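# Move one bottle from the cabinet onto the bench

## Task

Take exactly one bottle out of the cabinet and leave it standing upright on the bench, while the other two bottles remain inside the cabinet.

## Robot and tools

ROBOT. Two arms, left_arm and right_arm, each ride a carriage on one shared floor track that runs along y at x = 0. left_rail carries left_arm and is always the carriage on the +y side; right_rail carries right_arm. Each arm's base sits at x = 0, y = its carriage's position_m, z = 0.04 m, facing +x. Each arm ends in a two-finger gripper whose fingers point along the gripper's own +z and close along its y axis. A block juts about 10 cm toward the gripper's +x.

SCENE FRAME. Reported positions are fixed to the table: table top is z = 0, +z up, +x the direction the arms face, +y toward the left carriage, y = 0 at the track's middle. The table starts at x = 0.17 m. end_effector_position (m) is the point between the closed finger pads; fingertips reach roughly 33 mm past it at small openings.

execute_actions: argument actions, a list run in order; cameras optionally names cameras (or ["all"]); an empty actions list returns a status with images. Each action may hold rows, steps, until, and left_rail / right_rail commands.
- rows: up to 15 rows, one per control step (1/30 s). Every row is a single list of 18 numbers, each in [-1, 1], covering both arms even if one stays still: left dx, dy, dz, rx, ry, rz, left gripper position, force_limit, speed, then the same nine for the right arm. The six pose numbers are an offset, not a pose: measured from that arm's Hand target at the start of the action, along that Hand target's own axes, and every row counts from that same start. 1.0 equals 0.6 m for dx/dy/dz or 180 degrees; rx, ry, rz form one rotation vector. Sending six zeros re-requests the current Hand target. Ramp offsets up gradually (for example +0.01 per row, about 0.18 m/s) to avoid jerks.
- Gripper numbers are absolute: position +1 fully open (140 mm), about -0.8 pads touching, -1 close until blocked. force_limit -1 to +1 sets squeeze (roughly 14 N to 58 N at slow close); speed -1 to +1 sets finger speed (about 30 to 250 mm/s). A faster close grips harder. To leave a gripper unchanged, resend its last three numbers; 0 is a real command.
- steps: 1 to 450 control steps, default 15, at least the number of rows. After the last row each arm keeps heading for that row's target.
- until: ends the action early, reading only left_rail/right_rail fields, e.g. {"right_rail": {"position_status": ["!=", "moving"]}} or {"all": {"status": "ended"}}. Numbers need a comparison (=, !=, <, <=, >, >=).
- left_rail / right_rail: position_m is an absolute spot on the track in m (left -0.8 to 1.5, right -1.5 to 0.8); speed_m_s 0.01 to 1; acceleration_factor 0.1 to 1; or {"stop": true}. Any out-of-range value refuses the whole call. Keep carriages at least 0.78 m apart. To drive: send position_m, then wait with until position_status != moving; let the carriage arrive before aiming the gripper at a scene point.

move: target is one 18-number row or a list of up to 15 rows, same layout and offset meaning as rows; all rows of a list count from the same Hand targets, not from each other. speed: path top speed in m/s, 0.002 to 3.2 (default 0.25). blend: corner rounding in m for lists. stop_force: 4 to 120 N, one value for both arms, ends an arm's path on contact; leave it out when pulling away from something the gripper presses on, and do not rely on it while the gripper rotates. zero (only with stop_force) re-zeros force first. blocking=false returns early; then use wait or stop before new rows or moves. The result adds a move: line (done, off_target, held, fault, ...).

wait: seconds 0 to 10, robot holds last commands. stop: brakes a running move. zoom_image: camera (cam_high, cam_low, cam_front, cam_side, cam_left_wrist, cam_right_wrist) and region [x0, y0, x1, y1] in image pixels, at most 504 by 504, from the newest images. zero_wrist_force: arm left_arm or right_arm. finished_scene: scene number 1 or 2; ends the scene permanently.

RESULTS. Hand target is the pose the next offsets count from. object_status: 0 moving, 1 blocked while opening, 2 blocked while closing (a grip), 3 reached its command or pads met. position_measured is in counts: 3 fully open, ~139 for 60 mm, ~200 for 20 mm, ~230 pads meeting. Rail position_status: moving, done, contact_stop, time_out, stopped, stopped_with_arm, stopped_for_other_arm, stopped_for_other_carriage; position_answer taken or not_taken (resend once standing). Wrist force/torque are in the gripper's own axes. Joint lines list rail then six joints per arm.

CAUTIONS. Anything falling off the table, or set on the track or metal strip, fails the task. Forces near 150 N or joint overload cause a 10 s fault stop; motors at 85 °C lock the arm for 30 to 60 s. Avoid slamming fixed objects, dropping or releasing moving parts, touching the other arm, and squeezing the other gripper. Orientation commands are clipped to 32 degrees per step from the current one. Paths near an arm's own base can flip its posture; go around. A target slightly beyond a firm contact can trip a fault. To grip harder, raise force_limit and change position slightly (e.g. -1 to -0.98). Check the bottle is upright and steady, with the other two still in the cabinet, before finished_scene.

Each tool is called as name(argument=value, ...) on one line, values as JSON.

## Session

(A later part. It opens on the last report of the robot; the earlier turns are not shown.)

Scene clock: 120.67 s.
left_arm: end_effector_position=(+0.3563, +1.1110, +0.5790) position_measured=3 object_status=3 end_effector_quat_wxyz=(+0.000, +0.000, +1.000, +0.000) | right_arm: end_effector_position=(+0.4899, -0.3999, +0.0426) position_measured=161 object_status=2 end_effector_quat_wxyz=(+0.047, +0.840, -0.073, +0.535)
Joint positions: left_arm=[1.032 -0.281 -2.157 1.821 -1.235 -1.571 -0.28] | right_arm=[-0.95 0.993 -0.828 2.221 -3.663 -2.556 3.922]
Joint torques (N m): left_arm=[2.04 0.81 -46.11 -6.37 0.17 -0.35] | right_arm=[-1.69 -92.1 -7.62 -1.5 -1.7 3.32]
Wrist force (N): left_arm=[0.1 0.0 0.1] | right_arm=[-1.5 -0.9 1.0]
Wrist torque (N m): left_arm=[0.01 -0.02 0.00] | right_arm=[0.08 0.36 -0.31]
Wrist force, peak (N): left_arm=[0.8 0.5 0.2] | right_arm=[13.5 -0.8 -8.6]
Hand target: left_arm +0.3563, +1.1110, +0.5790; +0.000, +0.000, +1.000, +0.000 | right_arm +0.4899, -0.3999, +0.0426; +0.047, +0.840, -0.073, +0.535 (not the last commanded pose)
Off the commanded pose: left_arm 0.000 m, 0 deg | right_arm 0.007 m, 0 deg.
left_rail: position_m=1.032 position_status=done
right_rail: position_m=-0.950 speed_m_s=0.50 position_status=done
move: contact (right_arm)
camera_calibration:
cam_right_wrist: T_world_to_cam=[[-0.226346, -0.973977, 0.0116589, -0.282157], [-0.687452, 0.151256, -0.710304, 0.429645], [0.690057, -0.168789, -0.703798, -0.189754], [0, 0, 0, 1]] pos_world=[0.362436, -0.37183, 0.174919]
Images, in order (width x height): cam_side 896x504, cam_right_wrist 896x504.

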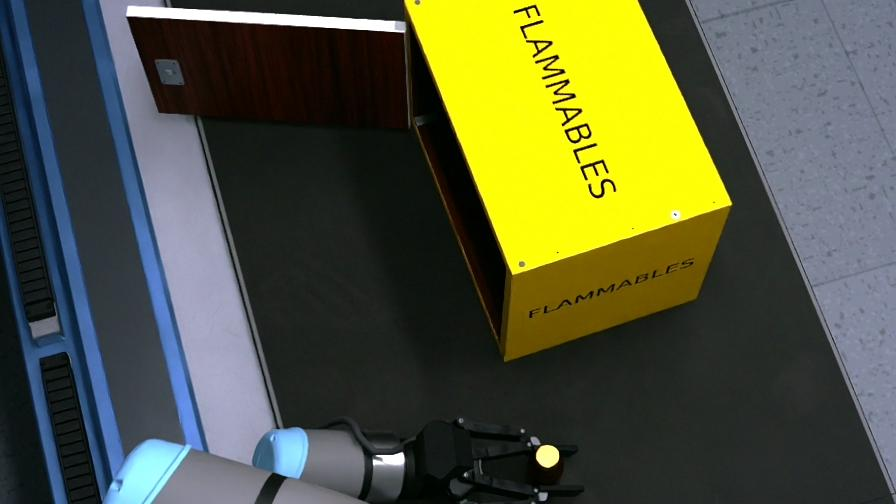

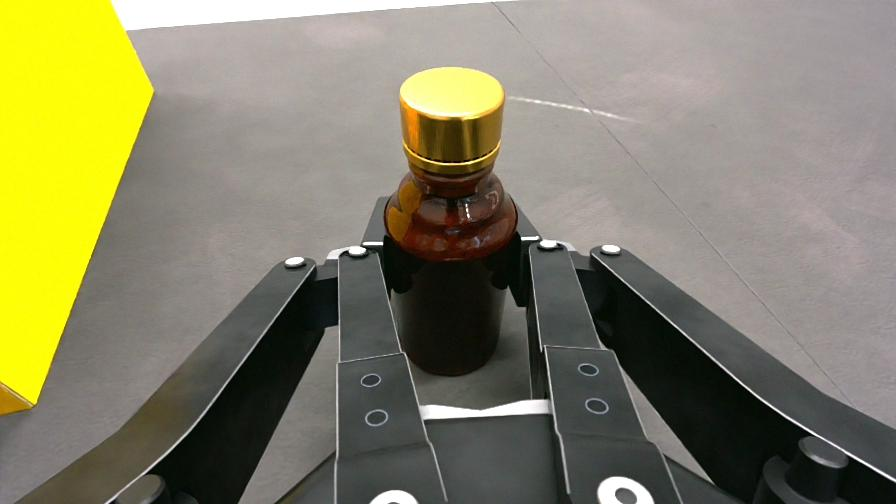

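execute_actions(actions=[{"left_rail":{"position_m":0.8,"speed_m_s":0.4},"rows":[[0,0,0,0,0,0,-1,-0.9,-1,0,0,0,0,0,0,0.1,-0.4,-1]],"steps":90}])

move(target=[[0,0,0,0,0,0,-1,-0.9,-1,0,0,-0.25,0,0,0,0.1,-0.4,-1],[0,0,0,0,0,0,-1,-0.9,-1,0.477,0.328,-0.409,0,0,0,0.1,-0.4,-1]], speed=[0.08,0.25])

move(target=[[0.2,-0.798,0.215,0,0,0,-1,-0.9,-1,0,0,0,0,0,0,0.1,-0.4,-1],[0.2,-0.798,0.523,0,0,0,-1,-0.9,-1,0,0,0,0,0,0,0.1,-0.4,-1]], speed=0.2, cameras=["cam_left_wrist","cam_front"])

Scene clock: 137.10 s.
left_arm: end_effector_position=(+0.3563, +0.8786, +0.5790) position_measured=230 object_status=3 end_effector_quat_wxyz=(+0.000, +0.000, +1.000, +0.000) | right_arm: end_effector_position=(+0.4899, -0.3999, +0.0426) position_measured=117 object_status=3 end_effector_quat_wxyz=(+0.047, +0.840, -0.073, +0.535)
Joint positions: left_arm=[0.8 -0.281 -2.157 1.821 -1.235 -1.571 -0.28] | right_arm=[-0.95 0.993 -0.828 2.221 -3.663 -2.556 3.922]
Joint torques (N m): left_arm=[2.05 -0.1 -46.97 -6.5 0.33 -0.13] | right_arm=[-2.86 -82.13 -17.21 -4.65 -1.34 3.24]
Wrist force (N): left_arm=[0.6 -0.2 0.6] | right_arm=[-1.5 -1.0 0.3]
Wrist torque (N m): left_arm=[-0.04 -0.15 0.00] | right_arm=[0.02 0.39 -0.29]
Wrist force, peak (N): left_arm=[0.8 1.5 0.2] | right_arm=[-2.0 -1.3 1.2]
Hand target: left_arm +0.3563, +0.8786, +0.5790; +0.000, +0.000, +1.000, +0.000 | right_arm +0.4899, -0.3999, +0.0426; +0.047, +0.840, -0.073, +0.535
Off the commanded pose: left_arm 0.000 m, 0 deg | right_arm 0.000 m, 0 deg.
left_rail: position_m=0.800 speed_m_s=0.40 position_status=done
right_rail: position_m=-0.950 speed_m_s=0.50 position_status=done

Scene clock: 141.37 s.
left_arm: end_effector_position=(+0.3563, +0.8786, +0.5790) position_measured=230 object_status=3 end_effector_quat_wxyz=(+0.000, +0.000, +1.000, +0.000) | right_arm: end_effector_position=(+0.3560, -0.5761, +0.4057) position_measured=117 object_status=3 end_effector_quat_wxyz=(+0.047, +0.840, -0.073, +0.535)
Joint positions: left_arm=[0.8 -0.281 -2.157 1.821 -1.235 -1.571 -0.28] | right_arm=[-0.95 1.033 -1.845 2.468 -2.844 -2.581 3.981]
Joint torques (N m): left_arm=[3.34 0.57 -47.9 -6.79 0.11 -0.36] | right_arm=[-14.62 -38.63 -47.37 -0.98 0.26 -2.7]
Wrist force (N): left_arm=[0.1 0.1 0.3] | right_arm=[-2.1 -0.3 0.0]
Wrist torque (N m): left_arm=[0.02 -0.02 0.00] | right_arm=[0.13 0.52 -0.23]
Wrist force, peak (N): left_arm=[0.7 -0.2 0.8] | right_arm=[-3.4 -2.0 0.8]
Hand target: left_arm +0.3563, +0.8786, +0.5790; +0.000, +0.000, +1.000, +0.000 | right_arm +0.3560, -0.5761, +0.4058; +0.047, +0.840, -0.073, +0.535
Off the commanded pose: left_arm 0.000 m, 0 deg | right_arm 0.000 m, 0 deg.
left_rail: position_m=0.800 speed_m_s=0.40 position_status=done
right_rail: position_m=-0.950 speed_m_s=0.50 position_status=done
move: done

Scene clock: 145.80 s.
left_arm: end_effector_position=(+0.2364, +0.3997, +0.2652) position_measured=230 object_status=3 end_effector_quat_wxyz=(+0.000, +0.000, +1.000, +0.000) | right_arm: end_effector_position=(+0.3560, -0.5761, +0.4058) position_measured=117 object_status=3 end_effector_quat_wxyz=(+0.047, +0.840, -0.073, +0.535)
Joint positions: left_arm=[0.8 -1.422 -1.957 2.282 -1.896 -1.571 -1.421] | right_arm=[-0.95 1.033 -1.845 2.468 -2.844 -2.581 3.981]
Joint torques (N m): left_arm=[14.42 8.06 -35.59 -8.8 0.37 3.27] | right_arm=[-12.72 -32.01 -47.21 -1.46 0.64 3.55]
Wrist force (N): left_arm=[-0.1 0.3 0.8] | right_arm=[-2.2 -0.6 -0.2]
Wrist torque (N m): left_arm=[-0.02 0.01 0.07] | right_arm=[0.08 0.53 -0.24]
Wrist force, peak (N): left_arm=[0.8 -2.2 1.4] | right_arm=[-2.4 -0.5 0.1]
Hand target: left_arm +0.2364, +0.3998, +0.2652; +0.000, +0.000, +1.000, +0.000 | right_arm +0.3560, -0.5761, +0.4058; +0.047, +0.840, -0.073, +0.535
Off the commanded pose: left_arm 0.000 m, 0 deg | right_arm 0.000 m, 0 deg.
left_rail: position_m=0.800 speed_m_s=0.40 position_status=done
right_rail: position_m=-0.950 speed_m_s=0.50 position_status=done
move: done
camera_calibration:
cam_left_wrist: T_world_to_cam=[[-0.0387482, 0.999248, 0.0015224, -0.385834], [0.928301, 0.0354331, 0.370138, -0.334391], [0.369805, 0.0157554, -0.928976, 0.337105], [0, 0, 0, 1]] pos_world=[0.170802, 0.392081, 0.437521]
Images, in order (width x height): cam_front 896x504, cam_left_wrist 896x504.

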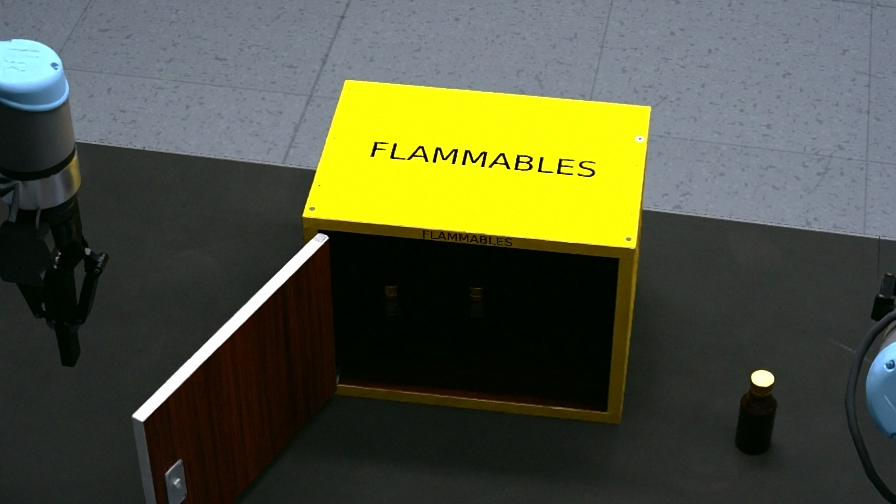

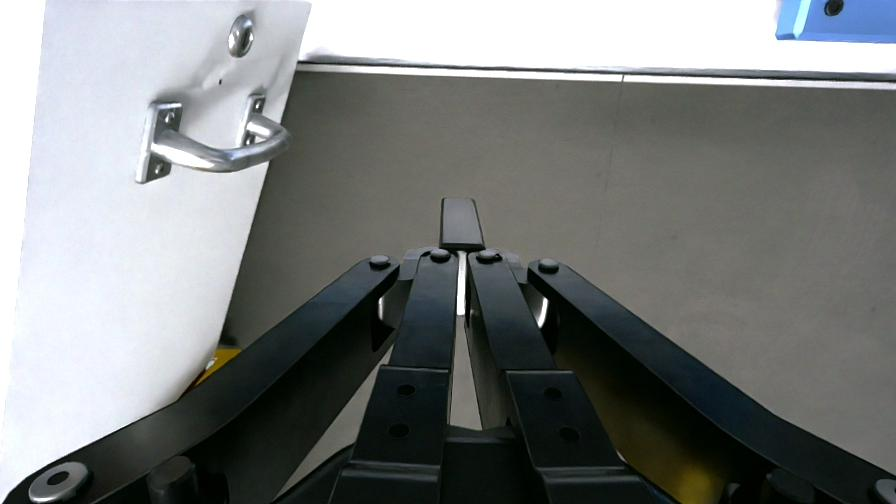

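Two inside, bottle standing. Close the door.

move(target=[[0.05,-0.36,0,0,0,0,-1,-0.9,-1,0,0,0,0,0,0,0.1,-0.4,-1],[0.042,-0.505,0,0,0,0,-1,-0.9,-1,0,0,0,0,0,0,0.1,-0.4,-1],[-0.016,-0.64,0,0,0,0,-1,-0.9,-1,0,0,0,0,0,0,0.1,-0.4,-1],[-0.115,-0.746,0,0,0,0,-1,-0.9,-1,0,0,0,0,0,0,0.1,-0.4,-1],[-0.21,-0.8,0,0,0,0,-1,-0.9,-1,0,0,0,0,0,0,0.1,-0.4,-1],[-0.303,-0.821,0,0,0,0,-1,-0.9,-1,0,0,0,0,0,0,0.1,-0.4,-1]], speed=0.08, stop_force=30, blend=[0.01,0.01,0.01,0.01,0.01,0])

move(target=[-0.09,0,0,0,0,0,-1,-0.9,-1,0,0,0,0,0,0,0.1,-0.4,-1], speed=0.025, stop_force=16, cameras=["cam_front","cam_side","cam_left_wrist"])

Scene clock: 161.23 s.
left_arm: end_effector_position=(+0.4182, -0.0928, +0.2652) position_measured=230 object_status=3 end_effector_quat_wxyz=(+0.000, +0.000, +1.000, +0.000) | right_arm: end_effector_position=(+0.3560, -0.5761, +0.4058) position_measured=117 object_status=3 end_effector_quat_wxyz=(+0.047, +0.840, -0.073, +0.535)
Joint positions: left_arm=[0.8 -1.31 -1.061 1.326 -1.836 -1.571 -1.31] | right_arm=[-0.95 1.033 -1.845 2.468 -2.844 -2.581 3.981]
Joint torques (N m): left_arm=[18.34 -76.06 -59.58 -1.39 -2.8 3.62] | right_arm=[-12.19 -32.06 -47.27 -1.39 0.45 3.48]
Wrist force (N): left_arm=[2.0 1.5 0.8] | right_arm=[-1.5 -0.6 -0.1]
Wrist torque (N m): left_arm=[0.04 -0.13 -0.08] | right_arm=[0.07 0.39 -0.23]
Wrist force, peak (N): left_arm=[0.5 4.4 -0.5] | right_arm=[-2.5 -0.4 0.1]
Hand target: left_arm +0.4182, -0.0928, +0.2652; +0.000, +0.000, +1.000, +0.000 | right_arm +0.3560, -0.5761, +0.4058; +0.047, +0.840, -0.073, +0.535
Off the commanded pose: left_arm 0.000 m, 0 deg | right_arm 0.000 m, 0 deg.
left_rail: position_m=0.800 speed_m_s=0.40 position_status=done
right_rail: position_m=-0.950 speed_m_s=0.50 position_status=done
move: done

Scene clock: 164.23 s.
left_arm: end_effector_position=(+0.4579, -0.0928, +0.2652) position_measured=230 object_status=3 end_effector_quat_wxyz=(+0.000, +0.000, +1.000, +0.000) | right_arm: end_effector_position=(+0.3560, -0.5761, +0.4058) position_measured=117 object_status=3 end_effector_quat_wxyz=(+0.047, +0.840, -0.073, +0.535)
Joint positions: left_arm=[0.8 -1.271 -1.032 1.281 -1.82 -1.571 -1.271] | right_arm=[-0.95 1.033 -1.845 2.468 -2.844 -2.581 3.981]
Joint torques (N m): left_arm=[-12.13 -122.4 -37.15 -8.74 -2.81 -3.79] | right_arm=[-13.13 -32.45 -46.91 -1.16 0.21 3.27]
Wrist force (N): left_arm=[1.2 -0.7 0.1] | right_arm=[-2.1 -0.4 0.1]
Wrist torque (N m): left_arm=[-0.21 -0.31 -0.02] | right_arm=[0.12 0.52 -0.23]
Wrist force, peak (N): left_arm=[33.2 8.3 -6.0] | right_arm=[-2.4 -0.7 0.3]
Hand target: left_arm +0.4578, -0.0928, +0.2652; +0.000, +0.000, +1.000, +0.000 (not the last commanded pose) | right_arm +0.3560, -0.5761, +0.4058; +0.047, +0.840, -0.073, +0.535
Off the commanded pose: left_arm 0.014 m, 0 deg | right_arm 0.000 m, 0 deg.
left_rail: position_m=0.800 speed_m_s=0.40 position_status=done
right_rail: position_m=-0.950 speed_m_s=0.50 position_status=done
move: contact (left_arm)
camera_calibration:
cam_left_wrist: T_world_to_cam=[[-0.0387815, 0.999246, 0.0016207, 0.114848], [0.928334, 0.0354292, 0.370054, -0.522536], [0.369718, 0.0158558, -0.929009, 0.263012], [0, 0, 0, 1]] pos_world=[0.392302, -0.100419, 0.437521]
Images, in order (width x height): cam_front 896x504, cam_side 896x504, cam_left_wrist 896x504.

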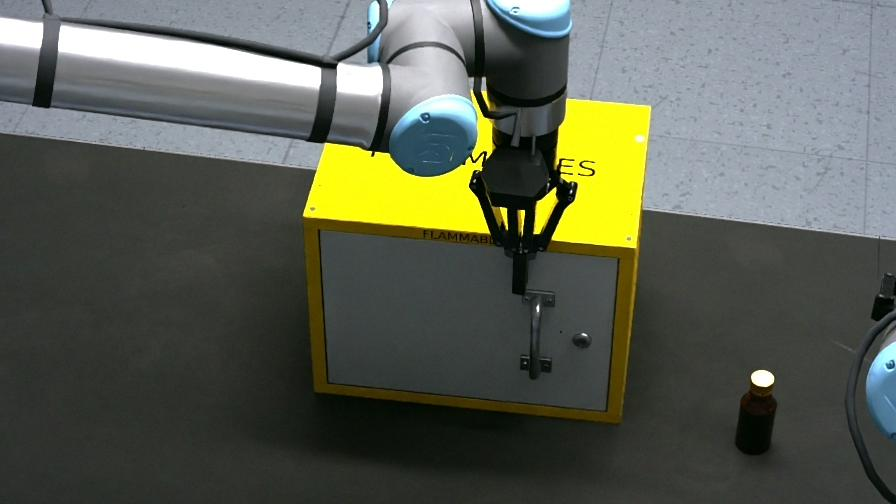

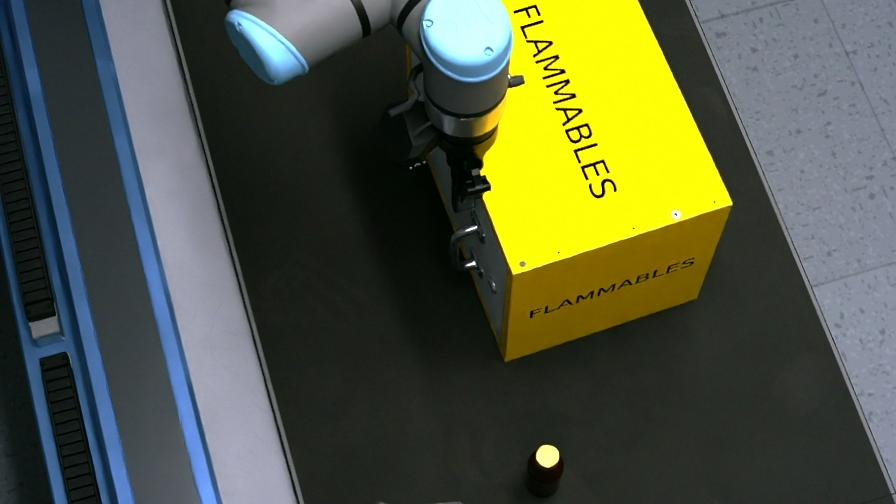

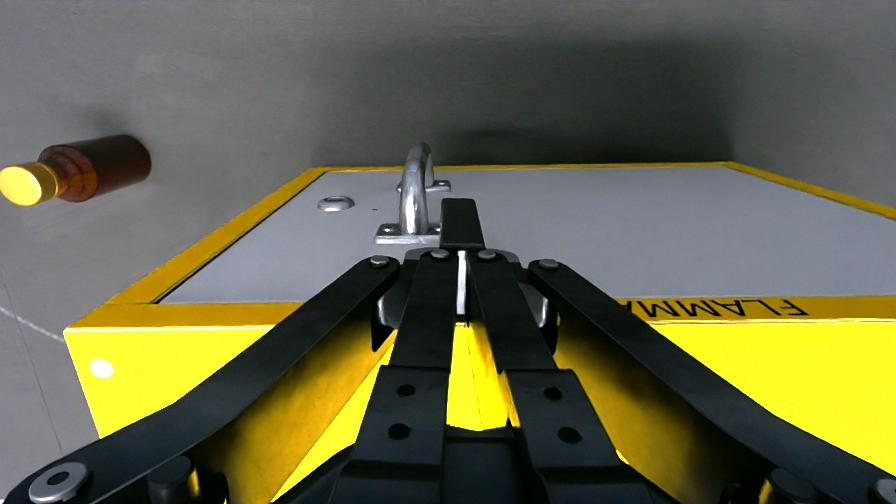

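move(target=[0.15,0,0,0,0,0,-1,-0.9,-1,0,0,0,0,0,0,0.1,-0.4,-1], speed=0.15, cameras=["cam_front"])

finished_scene(scene=2)

Scene clock: 167.60 s.
left_arm: end_effector_position=(+0.3679, -0.0928, +0.2652) position_measured=230 object_status=3 end_effector_quat_wxyz=(+0.000, +0.000, +1.000, +0.000) | right_arm: end_effector_position=(+0.3560, -0.5761, +0.4058) position_measured=117 object_status=3 end_effector_quat_wxyz=(+0.047, +0.840, -0.073, +0.535)
Joint positions: left_arm=[0.8 -1.361 -1.094 1.377 -1.853 -1.571 -1.361] | right_arm=[-0.95 1.033 -1.845 2.468 -2.844 -2.581 3.981]
Joint torques (N m): left_arm=[-9.37 -111.99 -36.14 -9.16 3.03 -4.09] | right_arm=[-14.4 -33.37 -47.04 -1.08 0.29 2.54]
Wrist force (N): left_arm=[1.3 -0.9 0.9] | right_arm=[-1.8 -0.4 0.0]
Wrist torque (N m): left_arm=[-0.31 -0.34 0.09] | right_arm=[0.12 0.44 -0.23]
Wrist force, peak (N): left_arm=[2.8 -0.5 0.5] | right_arm=[-2.5 -0.5 0.2]
Hand target: left_arm +0.3678, -0.0928, +0.2652; +0.000, +0.000, +1.000, +0.000 | right_arm +0.3560, -0.5761, +0.4058; +0.047, +0.840, -0.073, +0.535
Off the commanded pose: left_arm 0.000 m, 0 deg | right_arm 0.000 m, 0 deg.
left_rail: position_m=0.800 speed_m_s=0.40 position_status=done
right_rail: position_m=-0.950 speed_m_s=0.50 position_status=done
move: done
Images, in order (width x height): cam_front 896x504.

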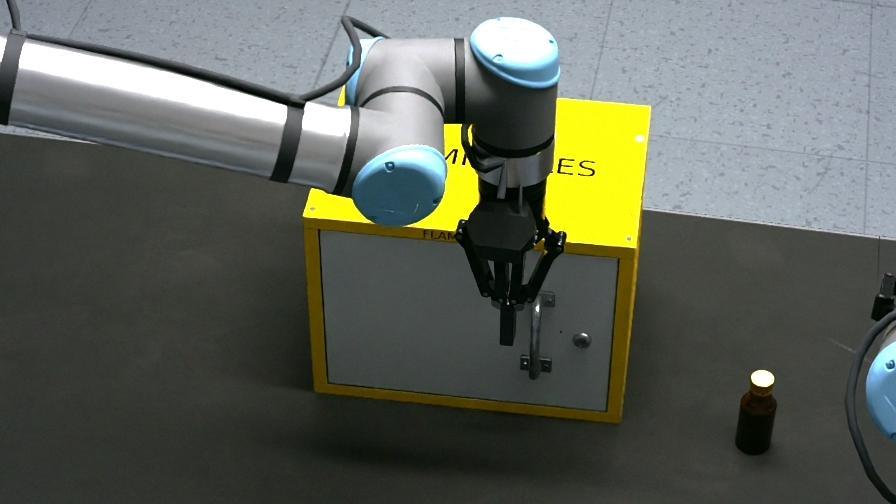

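The scene is finished: the task was done.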